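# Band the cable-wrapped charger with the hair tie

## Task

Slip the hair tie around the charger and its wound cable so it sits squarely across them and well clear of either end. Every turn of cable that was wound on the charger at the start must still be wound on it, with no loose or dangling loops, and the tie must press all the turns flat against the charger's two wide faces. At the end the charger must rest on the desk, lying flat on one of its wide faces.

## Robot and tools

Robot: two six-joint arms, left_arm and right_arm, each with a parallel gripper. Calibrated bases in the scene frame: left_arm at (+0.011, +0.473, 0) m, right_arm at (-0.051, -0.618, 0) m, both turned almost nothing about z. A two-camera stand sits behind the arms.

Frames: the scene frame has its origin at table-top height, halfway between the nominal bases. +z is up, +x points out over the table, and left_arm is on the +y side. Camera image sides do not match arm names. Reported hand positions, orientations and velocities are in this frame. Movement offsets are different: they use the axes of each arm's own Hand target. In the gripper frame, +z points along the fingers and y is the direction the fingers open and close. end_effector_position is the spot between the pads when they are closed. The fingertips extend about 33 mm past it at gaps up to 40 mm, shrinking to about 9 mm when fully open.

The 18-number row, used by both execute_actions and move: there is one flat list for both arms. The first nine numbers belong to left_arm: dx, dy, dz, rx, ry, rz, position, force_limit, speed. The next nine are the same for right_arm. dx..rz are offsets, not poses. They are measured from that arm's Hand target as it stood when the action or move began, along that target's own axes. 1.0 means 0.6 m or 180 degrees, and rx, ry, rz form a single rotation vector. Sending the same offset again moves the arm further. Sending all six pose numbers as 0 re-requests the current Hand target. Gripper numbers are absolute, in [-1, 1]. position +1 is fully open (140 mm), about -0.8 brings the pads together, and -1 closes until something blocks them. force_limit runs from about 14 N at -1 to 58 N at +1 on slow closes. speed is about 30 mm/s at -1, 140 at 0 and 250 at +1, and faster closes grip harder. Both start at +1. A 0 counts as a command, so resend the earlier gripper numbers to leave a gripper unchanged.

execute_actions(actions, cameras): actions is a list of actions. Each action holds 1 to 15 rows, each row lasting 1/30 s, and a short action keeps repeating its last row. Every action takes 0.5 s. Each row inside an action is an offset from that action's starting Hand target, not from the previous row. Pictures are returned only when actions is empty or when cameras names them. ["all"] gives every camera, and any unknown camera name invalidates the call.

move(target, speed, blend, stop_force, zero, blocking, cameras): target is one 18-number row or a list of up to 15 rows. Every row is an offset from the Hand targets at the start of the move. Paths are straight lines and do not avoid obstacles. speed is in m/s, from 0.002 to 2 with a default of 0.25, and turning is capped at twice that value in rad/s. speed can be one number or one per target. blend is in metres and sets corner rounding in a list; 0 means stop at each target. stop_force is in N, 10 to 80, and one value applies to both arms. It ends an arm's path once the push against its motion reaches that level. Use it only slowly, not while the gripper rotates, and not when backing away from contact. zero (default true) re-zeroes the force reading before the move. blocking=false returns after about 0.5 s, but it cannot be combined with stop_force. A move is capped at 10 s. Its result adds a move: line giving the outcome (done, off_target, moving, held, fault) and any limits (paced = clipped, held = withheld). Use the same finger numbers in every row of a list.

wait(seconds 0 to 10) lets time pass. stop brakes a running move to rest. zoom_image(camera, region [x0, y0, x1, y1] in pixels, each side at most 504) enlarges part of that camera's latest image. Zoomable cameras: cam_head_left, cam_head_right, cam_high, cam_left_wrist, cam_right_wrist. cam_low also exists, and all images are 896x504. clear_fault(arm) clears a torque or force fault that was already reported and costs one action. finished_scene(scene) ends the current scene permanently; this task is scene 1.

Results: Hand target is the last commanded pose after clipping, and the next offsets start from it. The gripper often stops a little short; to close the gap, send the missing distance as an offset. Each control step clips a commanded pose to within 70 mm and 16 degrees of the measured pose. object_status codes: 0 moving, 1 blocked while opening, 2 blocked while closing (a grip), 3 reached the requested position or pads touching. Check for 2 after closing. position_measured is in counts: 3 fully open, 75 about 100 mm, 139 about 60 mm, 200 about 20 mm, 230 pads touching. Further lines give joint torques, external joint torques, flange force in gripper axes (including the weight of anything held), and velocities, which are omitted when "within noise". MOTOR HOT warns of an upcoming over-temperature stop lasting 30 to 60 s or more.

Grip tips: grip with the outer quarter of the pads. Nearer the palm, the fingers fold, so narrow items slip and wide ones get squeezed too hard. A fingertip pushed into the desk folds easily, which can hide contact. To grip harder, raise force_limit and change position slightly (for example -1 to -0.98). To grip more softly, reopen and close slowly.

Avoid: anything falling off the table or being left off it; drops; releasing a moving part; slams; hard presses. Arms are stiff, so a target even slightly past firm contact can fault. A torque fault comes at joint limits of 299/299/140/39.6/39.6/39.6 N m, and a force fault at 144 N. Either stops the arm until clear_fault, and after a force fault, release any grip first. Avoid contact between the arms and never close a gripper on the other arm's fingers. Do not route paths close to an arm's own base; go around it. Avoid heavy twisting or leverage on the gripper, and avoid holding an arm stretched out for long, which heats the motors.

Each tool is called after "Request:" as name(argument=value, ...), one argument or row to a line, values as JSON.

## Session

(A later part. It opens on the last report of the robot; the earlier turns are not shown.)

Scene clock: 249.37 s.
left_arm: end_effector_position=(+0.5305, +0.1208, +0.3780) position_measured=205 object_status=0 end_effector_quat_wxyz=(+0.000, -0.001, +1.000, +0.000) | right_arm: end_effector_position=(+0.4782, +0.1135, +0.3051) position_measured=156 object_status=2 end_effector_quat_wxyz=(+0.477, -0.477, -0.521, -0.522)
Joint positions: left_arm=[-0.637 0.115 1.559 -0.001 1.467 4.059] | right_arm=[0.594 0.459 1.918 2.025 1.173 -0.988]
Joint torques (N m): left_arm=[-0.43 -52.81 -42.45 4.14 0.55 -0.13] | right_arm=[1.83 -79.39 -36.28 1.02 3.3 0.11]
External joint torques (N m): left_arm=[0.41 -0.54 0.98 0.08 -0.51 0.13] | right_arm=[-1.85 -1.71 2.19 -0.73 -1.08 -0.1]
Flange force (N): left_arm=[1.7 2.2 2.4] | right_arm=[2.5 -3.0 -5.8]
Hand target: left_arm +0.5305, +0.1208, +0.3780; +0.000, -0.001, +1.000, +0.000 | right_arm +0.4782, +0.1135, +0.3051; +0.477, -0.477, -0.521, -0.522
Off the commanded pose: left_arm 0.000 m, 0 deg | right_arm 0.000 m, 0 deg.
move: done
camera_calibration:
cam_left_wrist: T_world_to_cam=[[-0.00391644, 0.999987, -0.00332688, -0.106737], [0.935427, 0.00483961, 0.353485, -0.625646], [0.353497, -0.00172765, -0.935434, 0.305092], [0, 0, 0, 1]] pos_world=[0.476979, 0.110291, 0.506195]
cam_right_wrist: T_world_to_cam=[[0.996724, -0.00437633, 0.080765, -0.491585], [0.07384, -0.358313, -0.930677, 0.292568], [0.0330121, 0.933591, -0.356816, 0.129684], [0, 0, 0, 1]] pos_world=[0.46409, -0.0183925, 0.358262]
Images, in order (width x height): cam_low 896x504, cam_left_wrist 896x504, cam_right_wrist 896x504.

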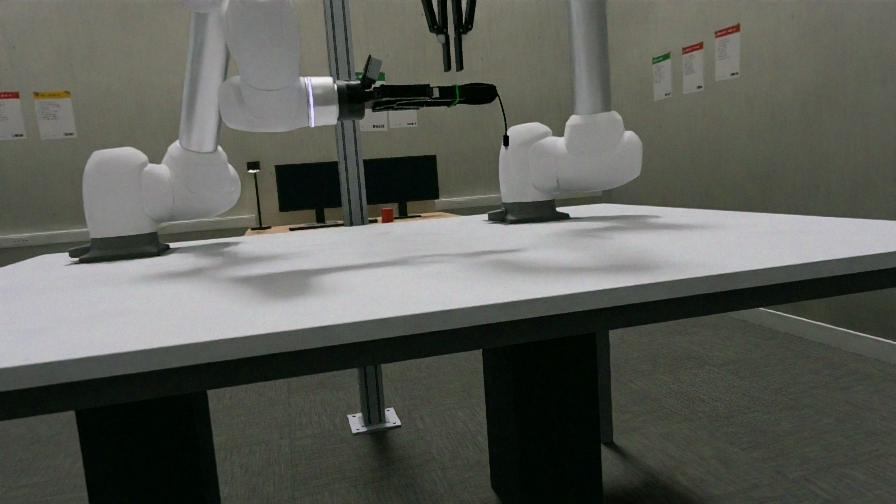

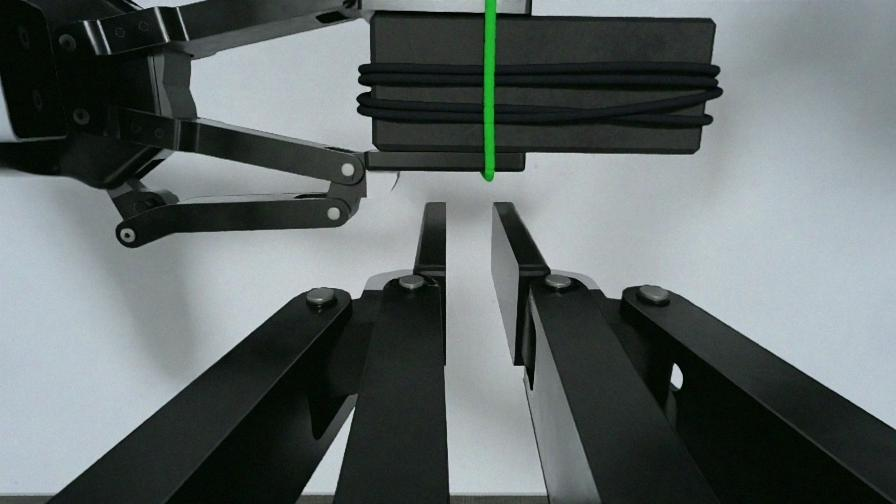

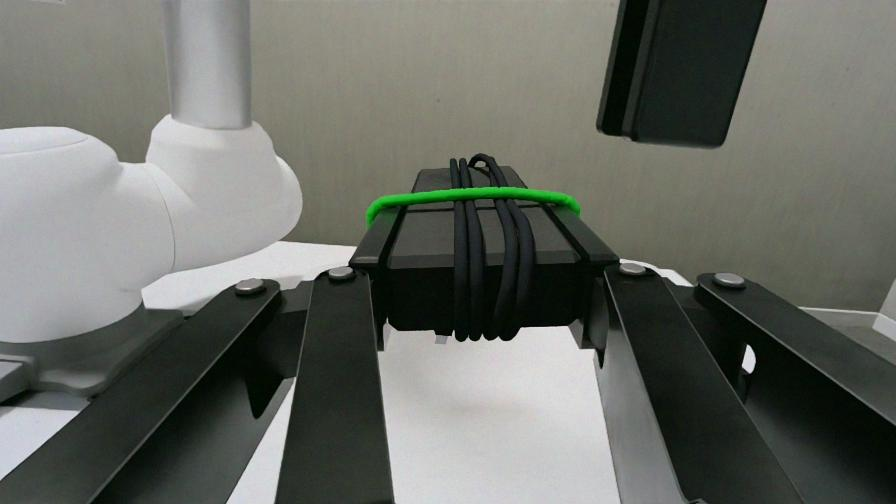

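Request:
execute_actions(
  actions=[],
  cameras=["cam_left_wrist","cam_right_wrist","cam_head_left"],
)

Scene clock: 251.90 s.
left_arm: end_effector_position=(+0.5305, +0.1208, +0.3780) position_measured=205 object_status=3 end_effector_quat_wxyz=(+0.000, -0.001, +1.000, +0.000) | right_arm: end_effector_position=(+0.4782, +0.1135, +0.3051) position_measured=156 object_status=2 end_effector_quat_wxyz=(+0.477, -0.477, -0.521, -0.522)
Joint positions: left_arm=[-0.637 0.115 1.559 -0.001 1.467 4.059] | right_arm=[0.594 0.459 1.918 2.025 1.173 -0.988]
Joint velocities: within noise
Joint torques (N m): left_arm=[-0.76 -52.67 -42.72 4.16 0.51 -0.01] | right_arm=[2.04 -79.37 -36.13 1.05 3.24 0.07]
External joint torques (N m): left_arm=[0.74 -0.52 1.26 0.07 -0.48 0.01] | right_arm=[-2.03 -1.41 2.06 -0.77 -1.03 -0.07]
Flange force (N): left_arm=[1.9 2.8 2.8] | right_arm=[2.2 -2.3 -5.7]
Hand target: left_arm +0.5305, +0.1208, +0.3780; +0.000, -0.001, +1.000, +0.000 | right_arm +0.4782, +0.1135, +0.3051; +0.477, -0.477, -0.521, -0.522
Tool commands: left_gripper/position=-0.6 left_gripper/force_limit=+0.0 left_gripper/speed=-1.0 right_gripper/position=-1.0 right_gripper/force_limit=+0.2 right_gripper/speed=-1.0
Off the commanded pose: left_arm 0.000 m, 0 deg | right_arm 0.000 m, 0 deg.
camera_calibration:
cam_left_wrist: T_world_to_cam=[[-0.0039503, 0.999987, -0.0032328, -0.106769], [0.935427, 0.00483803, 0.353486, -0.625646], [0.353497, -0.00162767, -0.935434, 0.305081], [0, 0, 0, 1]] pos_world=[0.476979, 0.110291, 0.506195]
cam_right_wrist: T_world_to_cam=[[0.996724, -0.00437633, 0.080765, -0.491585], [0.07384, -0.358313, -0.930677, 0.292568], [0.0330121, 0.933591, -0.356816, 0.129684], [0, 0, 0, 1]] pos_world=[0.46409, -0.0183925, 0.358262]
Images, in order (width x height): cam_head_left 896x504, cam_left_wrist 896x504, cam_right_wrist 896x504.

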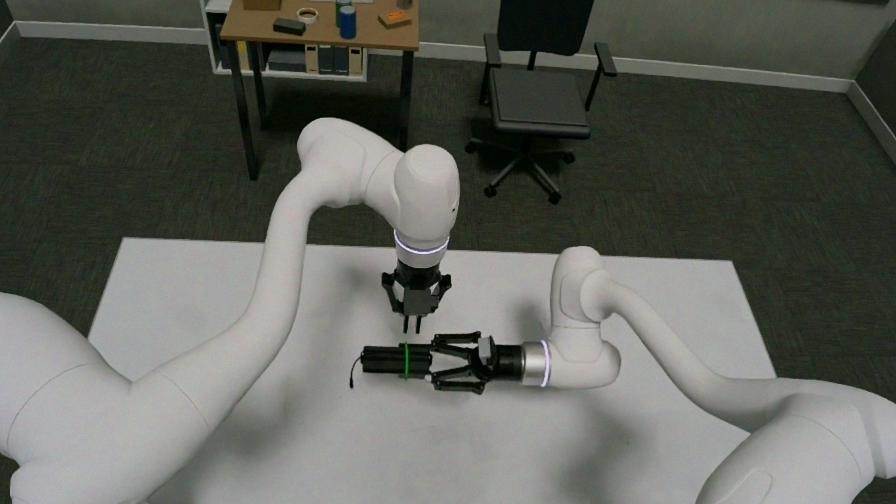

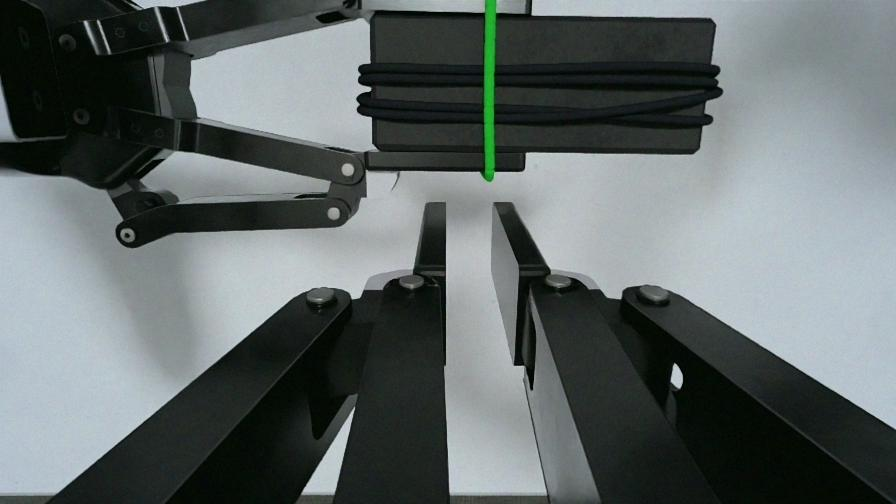

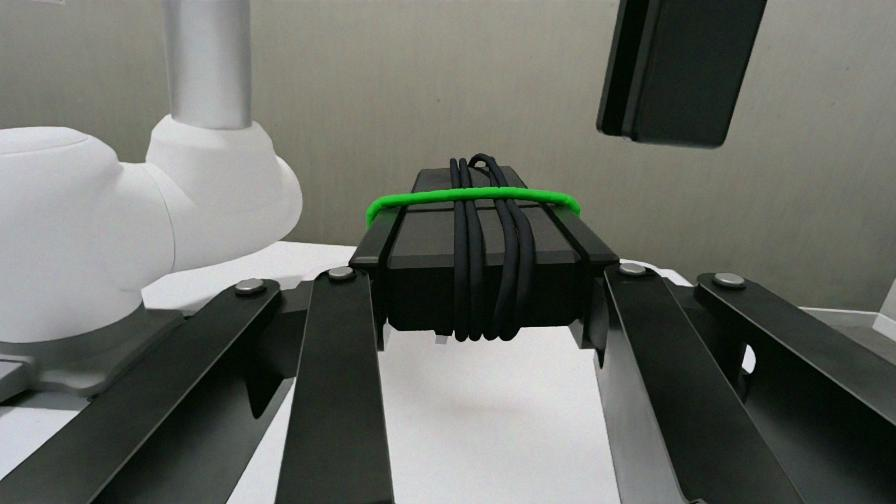

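Request:
move(
  target=[
    [0.005, 0.0162, 0, 0,0,0, -0.6, 0, -1, 0,0,0,0,0,0, -1, 0.2, -1],
    [0.005, 0.0162, 0.105, 0,0,0, -0.6, 0, -1, 0,0,0,0,0,0, -1, 0.2, -1],
  ],
  speed=0.1,
  cameras=["cam_left_wrist","cam_right_wrist","cam_head_left"],
)

Scene clock: 254.33 s.
left_arm: end_effector_position=(+0.5275, +0.1305, +0.3151) position_measured=205 object_status=3 end_effector_quat_wxyz=(+0.000, -0.001, +1.000, +0.000) | right_arm: end_effector_position=(+0.4782, +0.1135, +0.3051) position_measured=156 object_status=2 end_effector_quat_wxyz=(+0.477, -0.477, -0.521, -0.522)
Joint positions: left_arm=[-0.627 0.119 1.669 -0.001 1.353 4.069] | right_arm=[0.594 0.459 1.918 2.025 1.173 -0.988]
Joint torques (N m): left_arm=[-0.34 -52.46 -43 4.04 0.56 0.02] | right_arm=[1.86 -79.47 -36.24 1.05 3.27 0.11]
External joint torques (N m): left_arm=[0.32 -0.49 2.24 0.11 -0.53 -0.02] | right_arm=[-1.96 -1.38 2.16 -0.77 -1.06 -0.1]
Flange force (N): left_arm=[3.8 3.1 4.0] | right_arm=[2.1 -2.6 -5.7]
Hand target: left_arm +0.5274, +0.1304, +0.3150; +0.000, -0.001, +1.000, +0.000 | right_arm +0.4782, +0.1135, +0.3051; +0.477, -0.477, -0.521, -0.522
Off the commanded pose: left_arm 0.000 m, 0 deg | right_arm 0.000 m, 0 deg.
move: done
camera_calibration:
cam_left_wrist: T_world_to_cam=[[-0.00394992, 0.999987, -0.00323325, -0.116684], [0.935394, 0.00483798, 0.353574, -0.600676], [0.353585, -0.00162778, -0.935401, 0.247261], [0, 0, 0, 1]] pos_world=[0.47398, 0.119991, 0.443295]
cam_right_wrist: T_world_to_cam=[[0.996724, -0.00437633, 0.080765, -0.491585], [0.07384, -0.358313, -0.930677, 0.292568], [0.0330121, 0.933591, -0.356816, 0.129684], [0, 0, 0, 1]] pos_world=[0.46409, -0.0183925, 0.358262]
Images, in order (width x height): cam_head_left 896x504, cam_left_wrist 896x504, cam_right_wrist 896x504.

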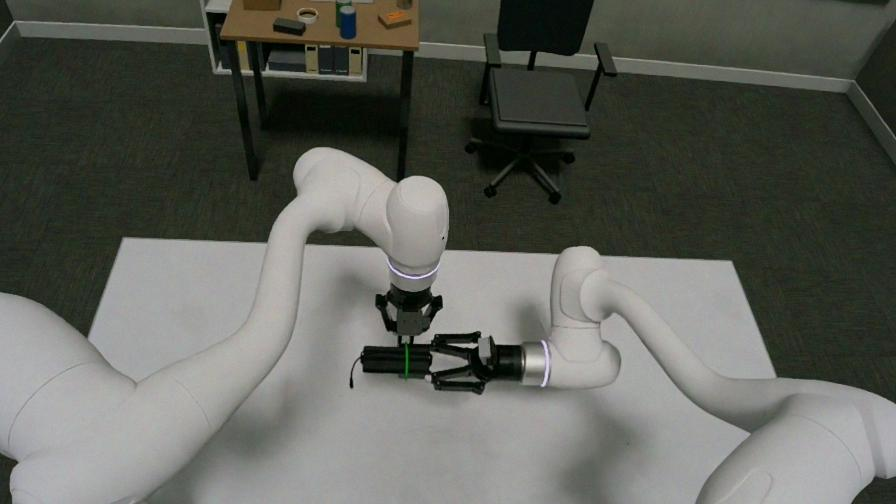

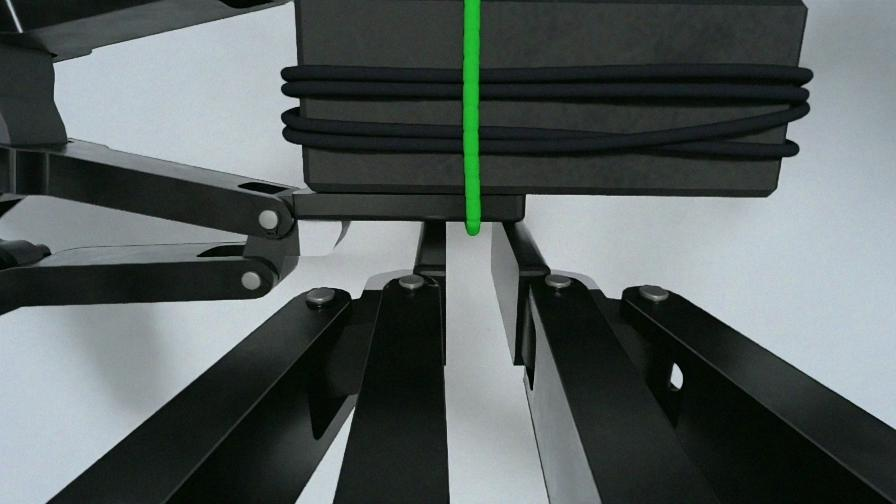

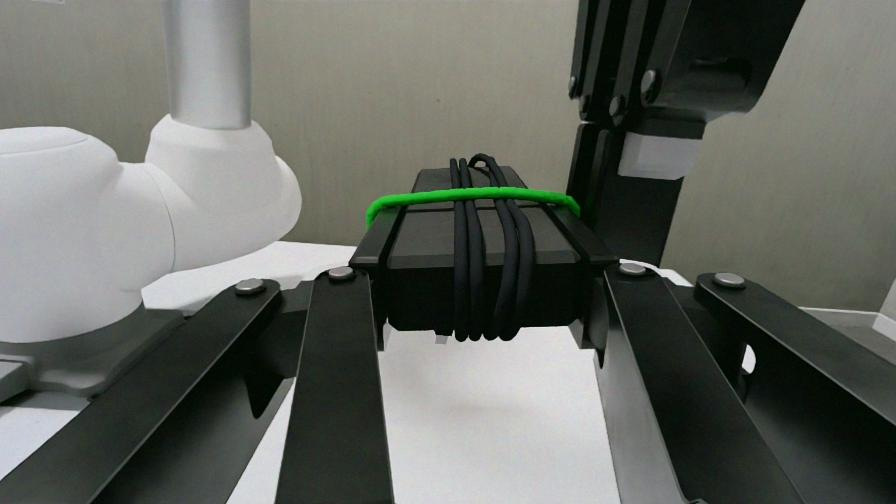

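Request:
zoom_image(
  camera="cam_left_wrist",
  region=[380, 150, 600, 300],
)

Request:
zoom_image(
  camera="cam_right_wrist",
  region=[480, 100, 720, 290],
)

Scaled by 2.291 from the camera's 896x504 image, which has a finer 1280x720 frame.

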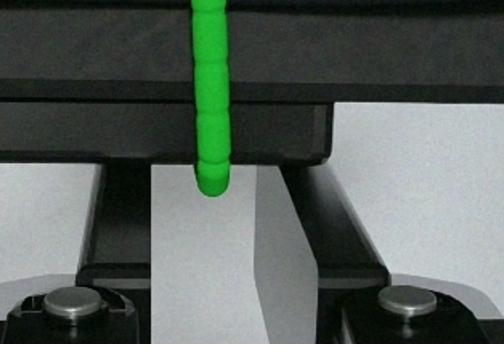

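Scaled by 2.100 from the camera's 896x504 image, which has a finer 1280x720 frame.

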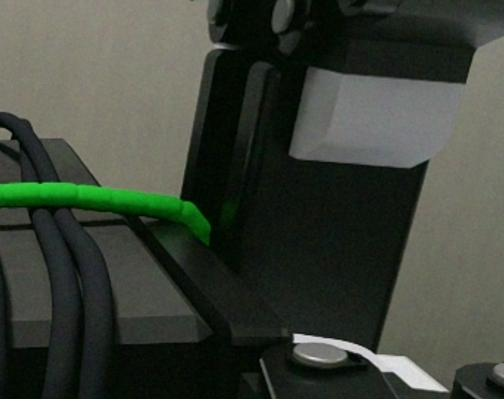

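Request:
move(
  target=[0.001, 0, 0, 0,0,0, -1, 0, -1, 0,0,0,0,0,0, -1, 0.2, -1],
  speed=0.03,
  cameras=["cam_left_wrist","cam_right_wrist"],
)

Scene clock: 256.17 s.
left_arm: end_effector_position=(+0.5269, +0.1304, +0.3150) position_measured=227 object_status=0 end_effector_quat_wxyz=(+0.000, -0.001, +1.000, +0.000) | right_arm: end_effector_position=(+0.4781, +0.1135, +0.3051) position_measured=156 object_status=2 end_effector_quat_wxyz=(+0.477, -0.477, -0.521, -0.522)
Joint positions: left_arm=[-0.628 0.118 1.67 -0.001 1.353 4.068] | right_arm=[0.594 0.459 1.918 2.025 1.173 -0.988]
Joint torques (N m): left_arm=[0.71 -53.37 -39.5 4.73 2.68 0.07] | right_arm=[-3.86 -78.88 -35.88 1.92 2.17 0.06]
External joint torques (N m): left_arm=[-0.77 1.12 -1.01 -0.59 -2.66 -0.07] | right_arm=[3.82 -2.16 1.73 -1.62 0.05 -0.05]
Flange force (N): left_arm=[-1.7 -2.8 3.7] | right_arm=[3.3 -6.3 -0.3]
Hand target: left_arm +0.5268, +0.1304, +0.3150; +0.000, -0.001, +1.000, +0.000 | right_arm +0.4782, +0.1135, +0.3051; +0.477, -0.477, -0.521, -0.522
Off the commanded pose: left_arm 0.000 m, 0 deg | right_arm 0.000 m, 0 deg.
move: done
camera_calibration:
cam_left_wrist: T_world_to_cam=[[-0.00391616, 0.999987, -0.00332724, -0.116661], [0.935382, 0.0048397, 0.353605, -0.600088], [0.353617, -0.00172747, -0.935389, 0.247372], [0, 0, 0, 1]] pos_world=[0.47338, 0.119991, 0.443195]
cam_right_wrist: T_world_to_cam=[[0.996727, -0.00428305, 0.08073, -0.491572], [0.0738408, -0.358306, -0.930679, 0.292568], [0.0329122, 0.933594, -0.356817, 0.129731], [0, 0, 0, 1]] pos_world=[0.46409, -0.0183926, 0.358262]
Images, in order (width x height): cam_left_wrist 896x504, cam_right_wrist 896x504.

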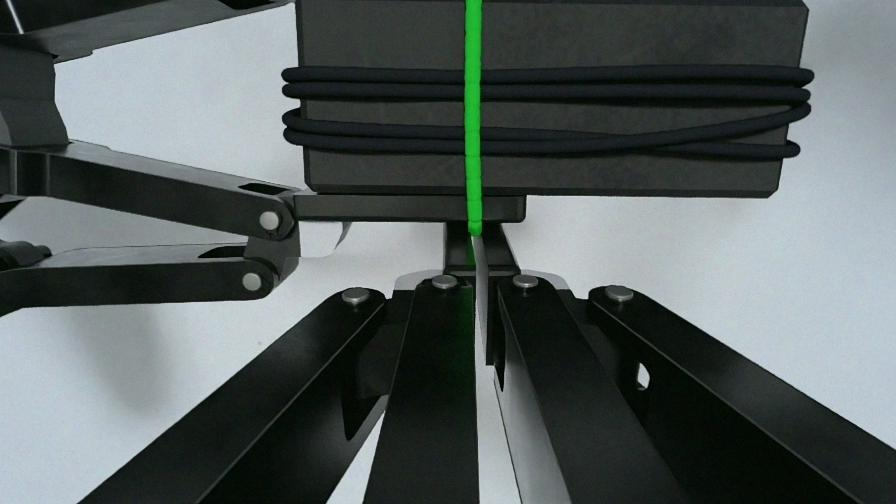

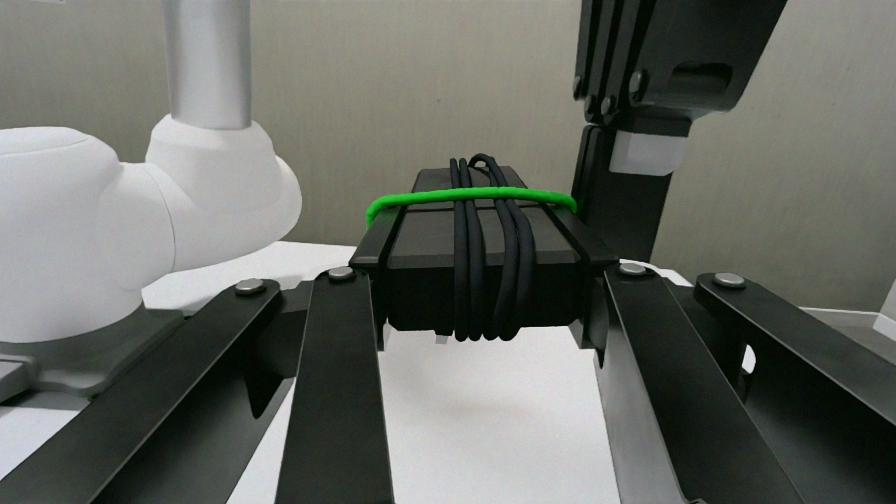

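Request:
move(
  target=[-0.00833, 0, 0, 0,0,0, -1, 0, -1, 0,0,0,0,0,0, -1, 0.2, -1],
  speed=0.03,
  cameras=["cam_left_wrist","cam_right_wrist"],
)

Request:
zoom_image(
  camera="cam_left_wrist",
  region=[380, 150, 600, 300],
)

Request:
zoom_image(
  camera="cam_right_wrist",
  region=[480, 100, 720, 290],
)

Scene clock: 257.17 s.
left_arm: end_effector_position=(+0.5318, +0.1304, +0.3150) position_measured=227 object_status=2 end_effector_quat_wxyz=(+0.000, -0.001, +1.000, +0.000) | right_arm: end_effector_position=(+0.4782, +0.1135, +0.3051) position_measured=156 object_status=2 end_effector_quat_wxyz=(+0.477, -0.477, -0.521, -0.522)
Joint positions: left_arm=[-0.623 0.124 1.663 -0.001 1.354 4.073] | right_arm=[0.594 0.459 1.918 2.025 1.173 -0.988]
Joint torques (N m): left_arm=[3.54 -51.3 -45.51 6.75 -2.86 -0.09] | right_arm=[10.27 -81.88 -32.52 -1.9 6.24 0.04]
External joint torques (N m): left_arm=[-3.5 -2.7 4.63 -2.58 2.89 0.09] | right_arm=[-10.34 0.92 -1.56 2.19 -4.02 -0.04]
Flange force (N): left_arm=[13.3 2.2 0.6] | right_arm=[0.3 9.1 -4.4]
Hand target: left_arm +0.5318, +0.1304, +0.3150; +0.000, -0.001, +1.000, +0.000 | right_arm +0.4782, +0.1135, +0.3051; +0.477, -0.477, -0.521, -0.522
Off the commanded pose: left_arm 0.000 m, 0 deg | right_arm 0.000 m, 0 deg.
move: done
camera_calibration:
cam_left_wrist: T_world_to_cam=[[-0.0039503, 0.999987, -0.0032328, -0.116667], [0.935427, 0.00483803, 0.353486, -0.604639], [0.353497, -0.00162767, -0.935434, 0.245705], [0, 0, 0, 1]] pos_world=[0.478279, 0.119991, 0.443195]
cam_right_wrist: T_world_to_cam=[[0.996731, -0.00441147, 0.080672, -0.491656], [0.0737406, -0.358313, -0.930685, 0.292573], [0.0330115, 0.933591, -0.356816, 0.129775], [0, 0, 0, 1]] pos_world=[0.46419, -0.0184925, 0.358262]
Images, in order (width x height): cam_left_wrist 896x504, cam_right_wrist 896x504.

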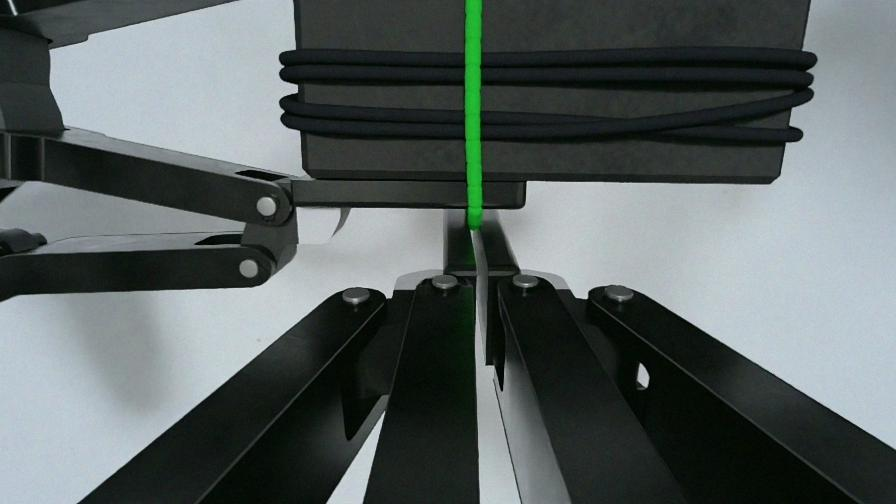

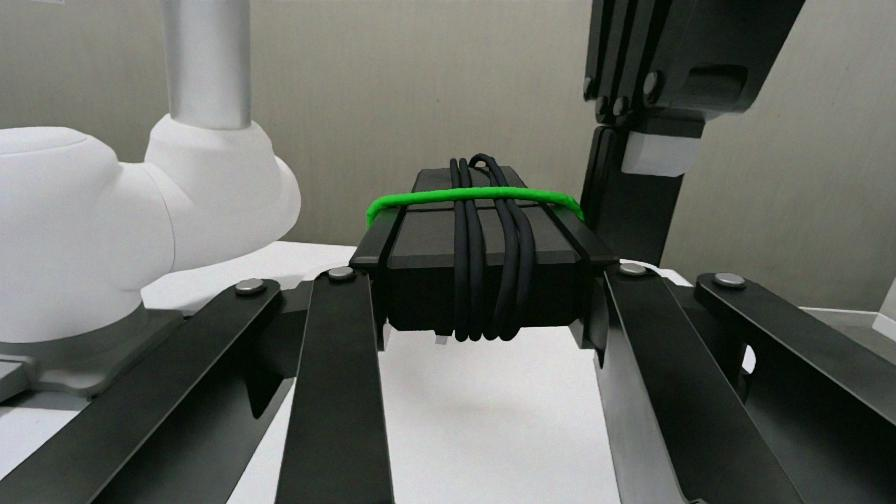

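Scaled by 2.291 from the camera's 896x504 image, which has a finer 1280x720 frame.

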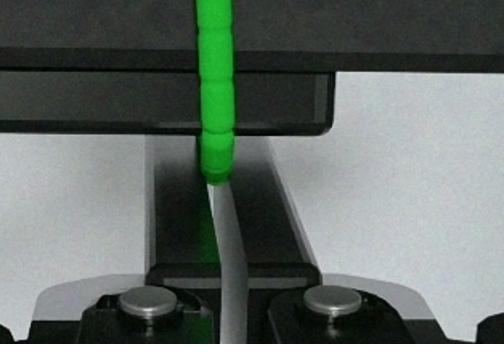

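Scaled by 2.100 from the camera's 896x504 image, which has a finer 1280x720 frame.

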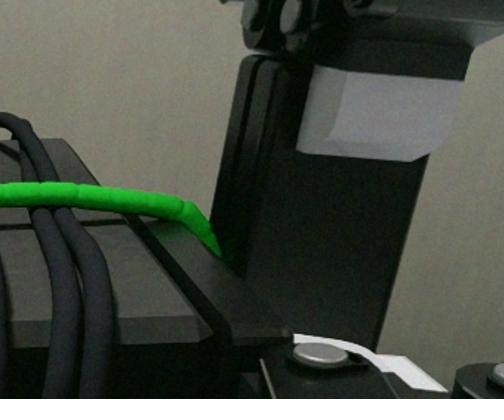

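Request:
move(
  target=[0, 0.0467, 0, 0,0,0, -1, 0, -1, 0,0,0,0,0,0, -1, 0.2, -1],
  speed=0.05,
  cameras=["cam_left_wrist","cam_right_wrist"],
)

Request:
zoom_image(
  camera="cam_left_wrist",
  region=[380, 150, 600, 300],
)

Request:
zoom_image(
  camera="cam_right_wrist",
  region=[480, 100, 720, 290],
)

Scene clock: 258.47 s.
left_arm: end_effector_position=(+0.5318, +0.1584, +0.3150) position_measured=228 object_status=0 end_effector_quat_wxyz=(+0.000, -0.001, +1.000, +0.000) | right_arm: end_effector_position=(+0.4782, +0.1135, +0.3050) position_measured=156 object_status=2 end_effector_quat_wxyz=(+0.477, -0.477, -0.521, -0.522)
Joint positions: left_arm=[-0.586 0.101 1.69 -0.001 1.351 4.11] | right_arm=[0.594 0.459 1.918 2.025 1.173 -0.988]
Joint torques (N m): left_arm=[2.4 -48.64 -43.34 5.92 -1.3 -0.19] | right_arm=[6.71 -81.91 -34.64 -0.58 5.63 0]
External joint torques (N m): left_arm=[-2.47 -2.14 2.71 -1.79 1.33 0.19] | right_arm=[-6.65 0.87 0.53 0.86 -3.41 0.01]
Flange force (N): left_arm=[8.9 1.0 0.8] | right_arm=[0.3 4.0 -4.2]
Hand target: left_arm +0.5318, +0.1585, +0.3150; +0.000, -0.001, +1.000, +0.000 | right_arm +0.4782, +0.1135, +0.3051; +0.477, -0.477, -0.521, -0.522
Off the commanded pose: left_arm 0.000 m, 0 deg | right_arm 0.000 m, 0 deg.
move: done
camera_calibration:
cam_left_wrist: T_world_to_cam=[[-0.0039503, 0.999987, -0.0032328, -0.144667], [0.935427, 0.00483803, 0.353486, -0.604775], [0.353497, -0.00162767, -0.935434, 0.24575], [0, 0, 0, 1]] pos_world=[0.478279, 0.147991, 0.443195]
cam_right_wrist: T_world_to_cam=[[0.996724, -0.00436865, 0.0807627, -0.491576], [0.0738375, -0.3584, -0.930643, 0.292462], [0.033011, 0.933558, -0.356904, 0.12968], [0, 0, 0, 1]] pos_world=[0.46409, -0.0183923, 0.358162]
Images, in order (width x height): cam_left_wrist 896x504, cam_right_wrist 896x504.

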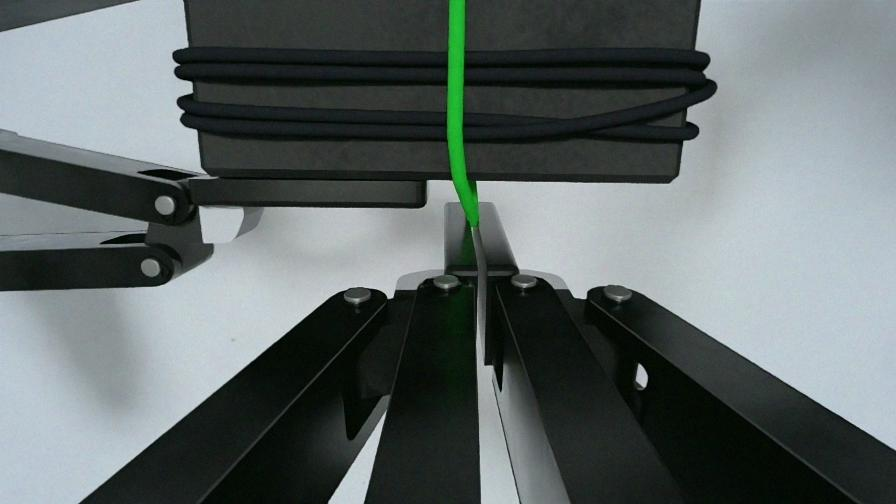

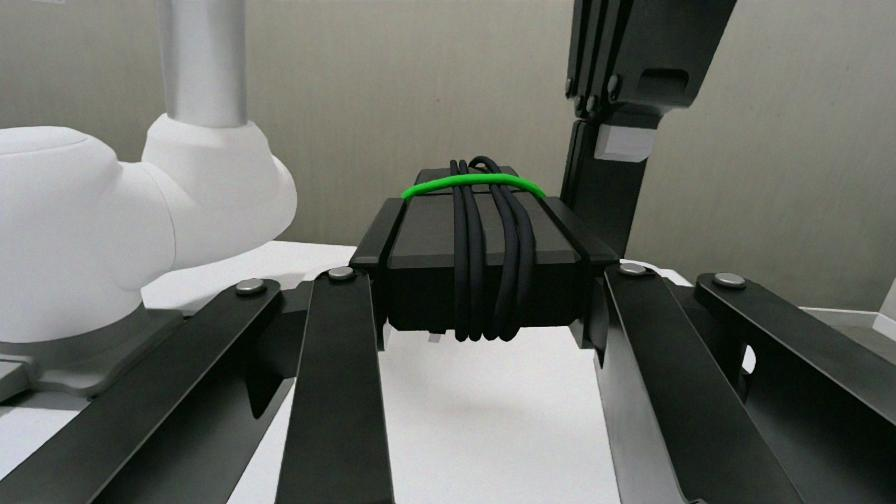

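Scaled by 2.291 from the camera's 896x504 image, which has a finer 1280x720 frame.

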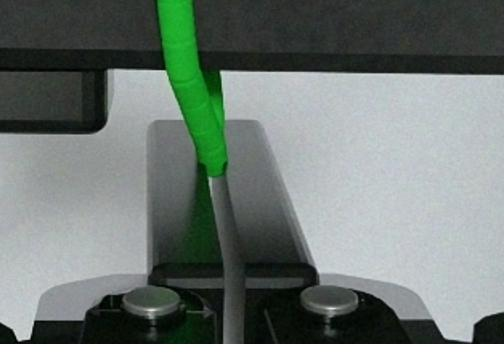

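Scaled by 2.100 from the camera's 896x504 image, which has a finer 1280x720 frame.

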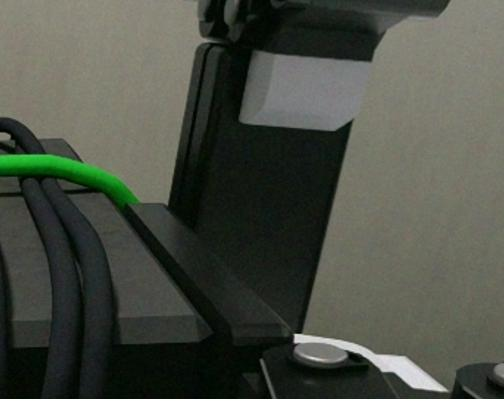

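Request:
zoom_image(
  camera="cam_right_wrist",
  region=[340, 130, 600, 290],
)

Request:
wait(
  seconds=0.05,
  cameras=["cam_head_left","cam_head_right","cam_high","cam_low"],
)

Request:
zoom_image(
  camera="cam_head_left",
  region=[340, 300, 480, 400],
)

Request:
zoom_image(
  camera="cam_head_right",
  region=[440, 280, 640, 400],
)

Scaled by 1.938 from the camera's 896x504 image, which has a finer 1280x720 frame.

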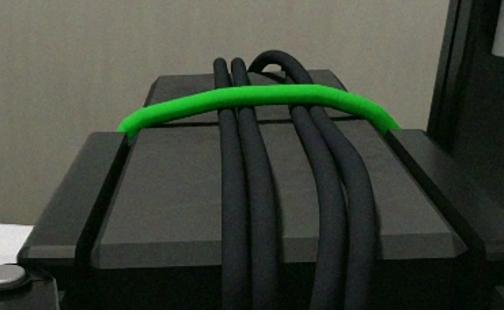

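Scene clock: 258.83 s.
left_arm: end_effector_position=(+0.5318, +0.1585, +0.3150) position_measured=228 object_status=2 end_effector_quat_wxyz=(+0.000, -0.001, +1.000, +0.000) | right_arm: end_effector_position=(+0.4782, +0.1135, +0.3050) position_measured=156 object_status=2 end_effector_quat_wxyz=(+0.477, -0.477, -0.521, -0.522)
Joint positions: left_arm=[-0.586 0.101 1.69 -0.001 1.351 4.11] | right_arm=[0.594 0.459 1.918 2.025 1.173 -0.988]
Joint torques (N m): left_arm=[2.73 -48.37 -43.13 6.09 -1.34 0.03] | right_arm=[6.53 -82.38 -34.62 -0.52 5.61 -0.01]
External joint torques (N m): left_arm=[-2.73 -2.65 2.44 -1.94 1.37 -0.03] | right_arm=[-6.57 1.35 0.48 0.81 -3.39 0.02]
Flange force (N): left_arm=[9.6 0.6 0.1] | right_arm=[-0.2 4.5 -3.7]
Hand target: left_arm +0.5318, +0.1585, +0.3150; +0.000, -0.001, +1.000, +0.000 | right_arm +0.4782, +0.1135, +0.3051; +0.477, -0.477, -0.521, -0.522
Tool commands: left_gripper/position=-1.0 left_gripper/force_limit=+0.0 left_gripper/speed=-1.0 right_gripper/position=-1.0 right_gripper/force_limit=+0.2 right_gripper/speed=-1.0
Off the commanded pose: left_arm 0.000 m, 0 deg | right_arm 0.000 m, 0 deg.
wait: 0.07 s; at rest from the start
Images, in order (width x height): cam_head_left 896x504, cam_head_right 896x504, cam_high 896x504, cam_low 896x504.

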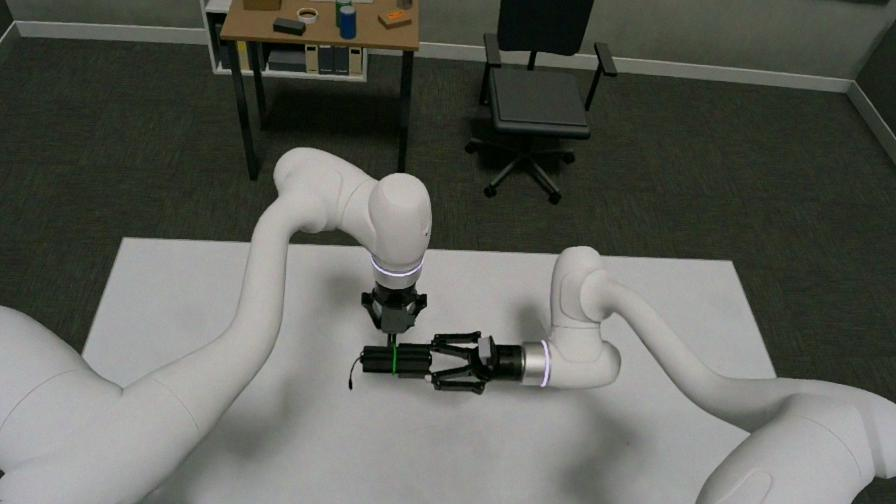

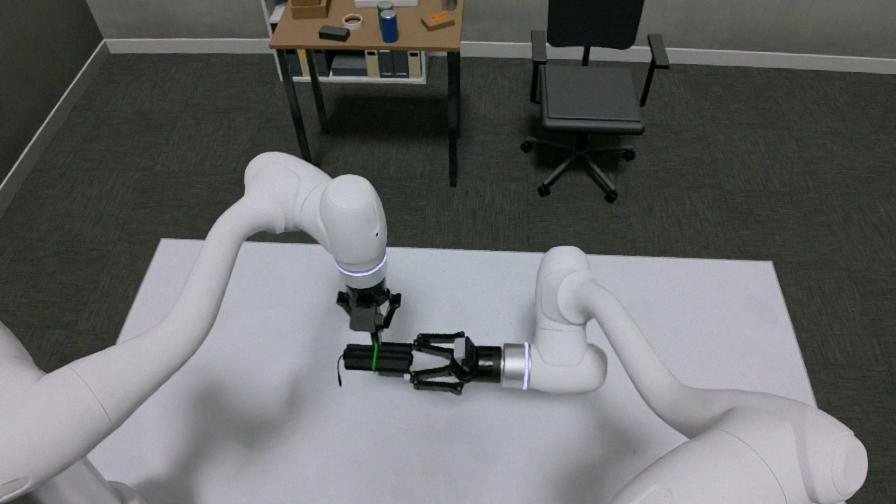

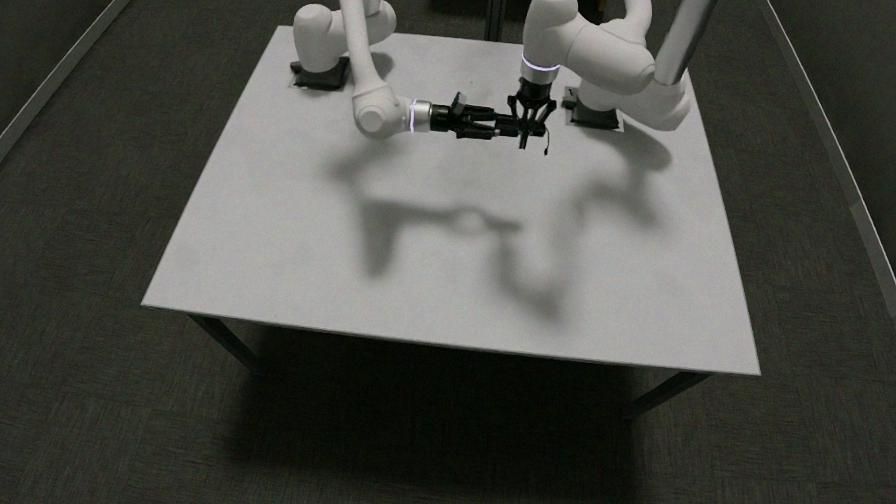

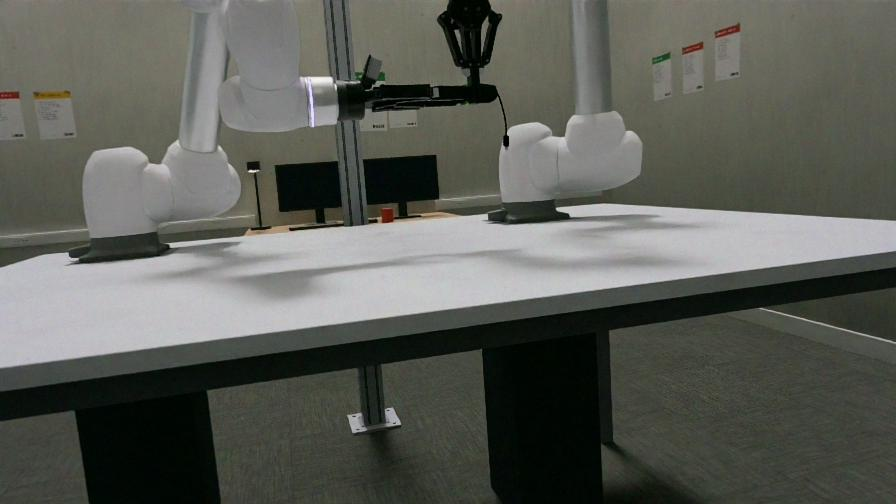

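Scaled by 3.600 from the camera's 896x504 image, which has a finer 1280x720 frame.

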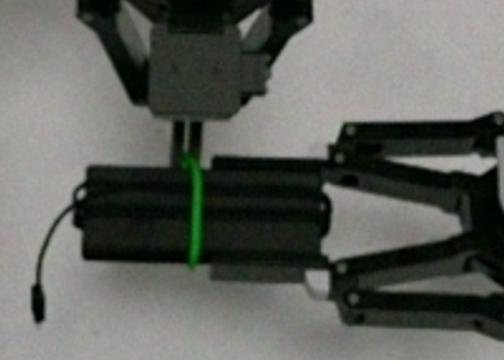

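Scaled by 2.520 from the camera's 896x504 image, which has a finer 1280x720 frame.

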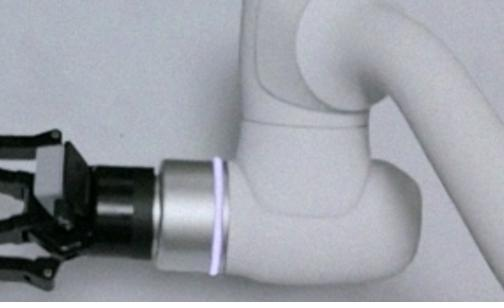

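Request:
move(
  target=[
    [0.0222, 0, 0, 0,0,0, -1, 0, -1, 0,0,0,0,0,0, -1, 0.2, -1],
    [0.0222, 0, 0, 0,0,0, -0.72, 0, -1, 0,0,0,0,0,0, -1, 0.2, -1],
  ],
  speed=0.04,
  cameras=["cam_left_wrist","cam_right_wrist"],
)

Request:
zoom_image(
  camera="cam_left_wrist",
  region=[380, 100, 600, 250],
)

Request:
zoom_image(
  camera="cam_right_wrist",
  region=[340, 130, 600, 290],
)

Scene clock: 260.77 s.
left_arm: end_effector_position=(+0.5184, +0.1584, +0.3150) position_measured=219 object_status=0 end_effector_quat_wxyz=(+0.000, -0.001, +1.000, +0.000) | right_arm: end_effector_position=(+0.4781, +0.1135, +0.3050) position_measured=156 object_status=2 end_effector_quat_wxyz=(+0.477, -0.477, -0.521, -0.522)
Joint positions: left_arm=[-0.599 0.083 1.71 -0.001 1.349 4.097] | right_arm=[0.594 0.459 1.918 2.025 1.173 -0.988]
Joint torques (N m): left_arm=[-1.85 -49.86 -36.92 3.16 3.91 0.02] | right_arm=[-6.84 -78.88 -38.69 3.79 1.23 0.03]
External joint torques (N m): left_arm=[1.79 0.7 -3.76 0.98 -3.88 -0.02] | right_arm=[6.8 -1.97 4.65 -3.51 0.97 -0.03]
Flange force (N): left_arm=[-7.7 -1.3 1.8] | right_arm=[2.8 -11.4 -2.6]
Hand target: left_arm +0.5184, +0.1584, +0.3150; +0.000, -0.001, +1.000, +0.000 | right_arm +0.4782, +0.1135, +0.3051; +0.477, -0.477, -0.521, -0.522
Off the commanded pose: left_arm 0.000 m, 0 deg | right_arm 0.000 m, 0 deg.
move: done
camera_calibration:
cam_left_wrist: T_world_to_cam=[[-0.00385622, 0.999987, -0.00319893, -0.144779], [0.935428, 0.00473805, 0.353486, -0.592225], [0.353497, -0.00162925, -0.935434, 0.250487], [0, 0, 0, 1]] pos_world=[0.464879, 0.147991, 0.443195]
cam_right_wrist: T_world_to_cam=[[0.996738, -0.00444661, 0.080579, -0.491519], [0.0736412, -0.358313, -0.930693, 0.292573], [0.0330109, 0.933591, -0.356817, 0.129649], [0, 0, 0, 1]] pos_world=[0.46409, -0.0183925, 0.358162]
Images, in order (width x height): cam_left_wrist 896x504, cam_right_wrist 896x504.

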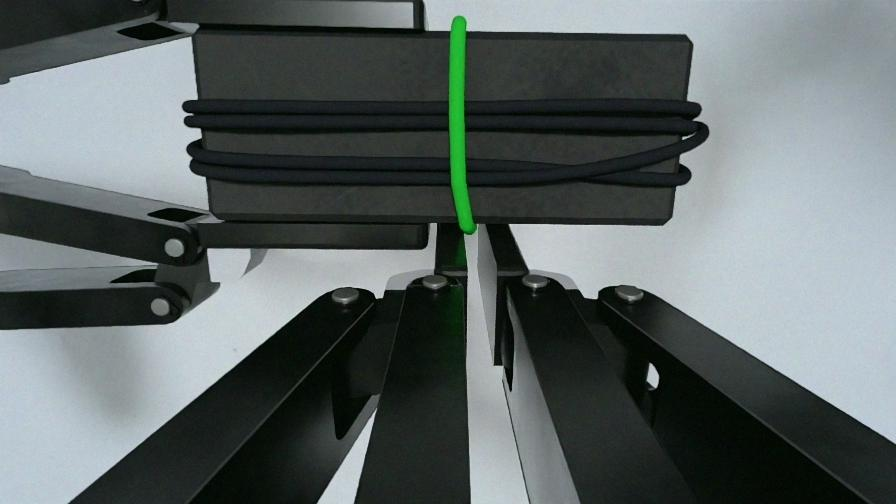

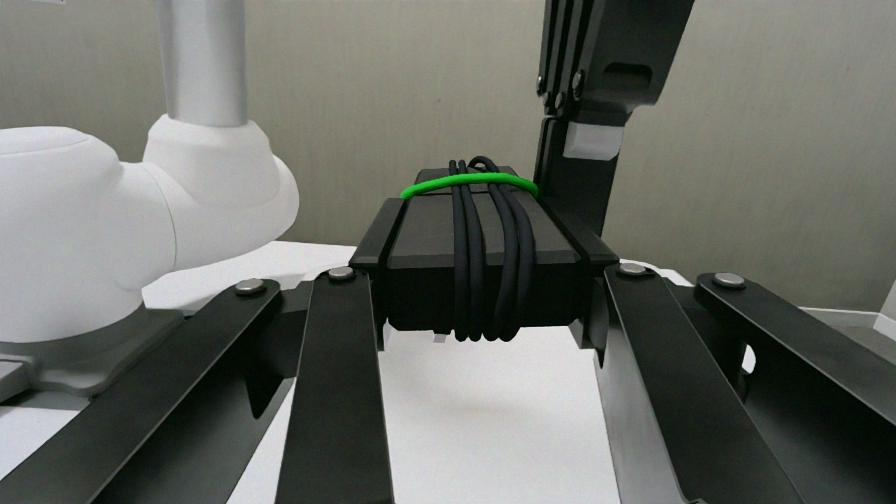

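Scaled by 2.291 from the camera's 896x504 image, which has a finer 1280x720 frame.

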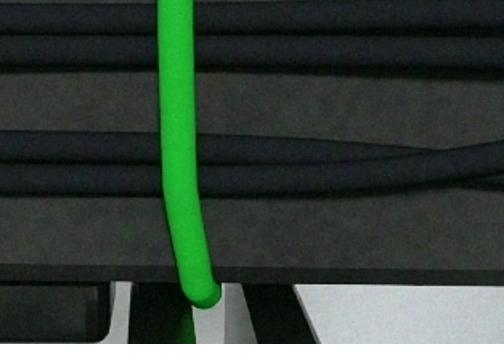

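Scaled by 1.938 from the camera's 896x504 image, which has a finer 1280x720 frame.

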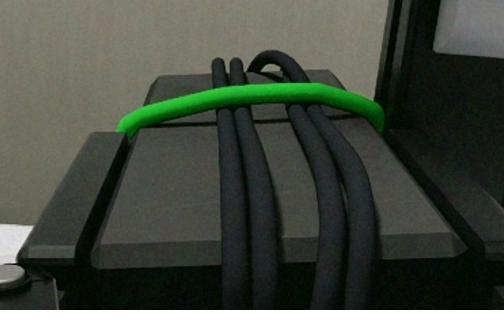

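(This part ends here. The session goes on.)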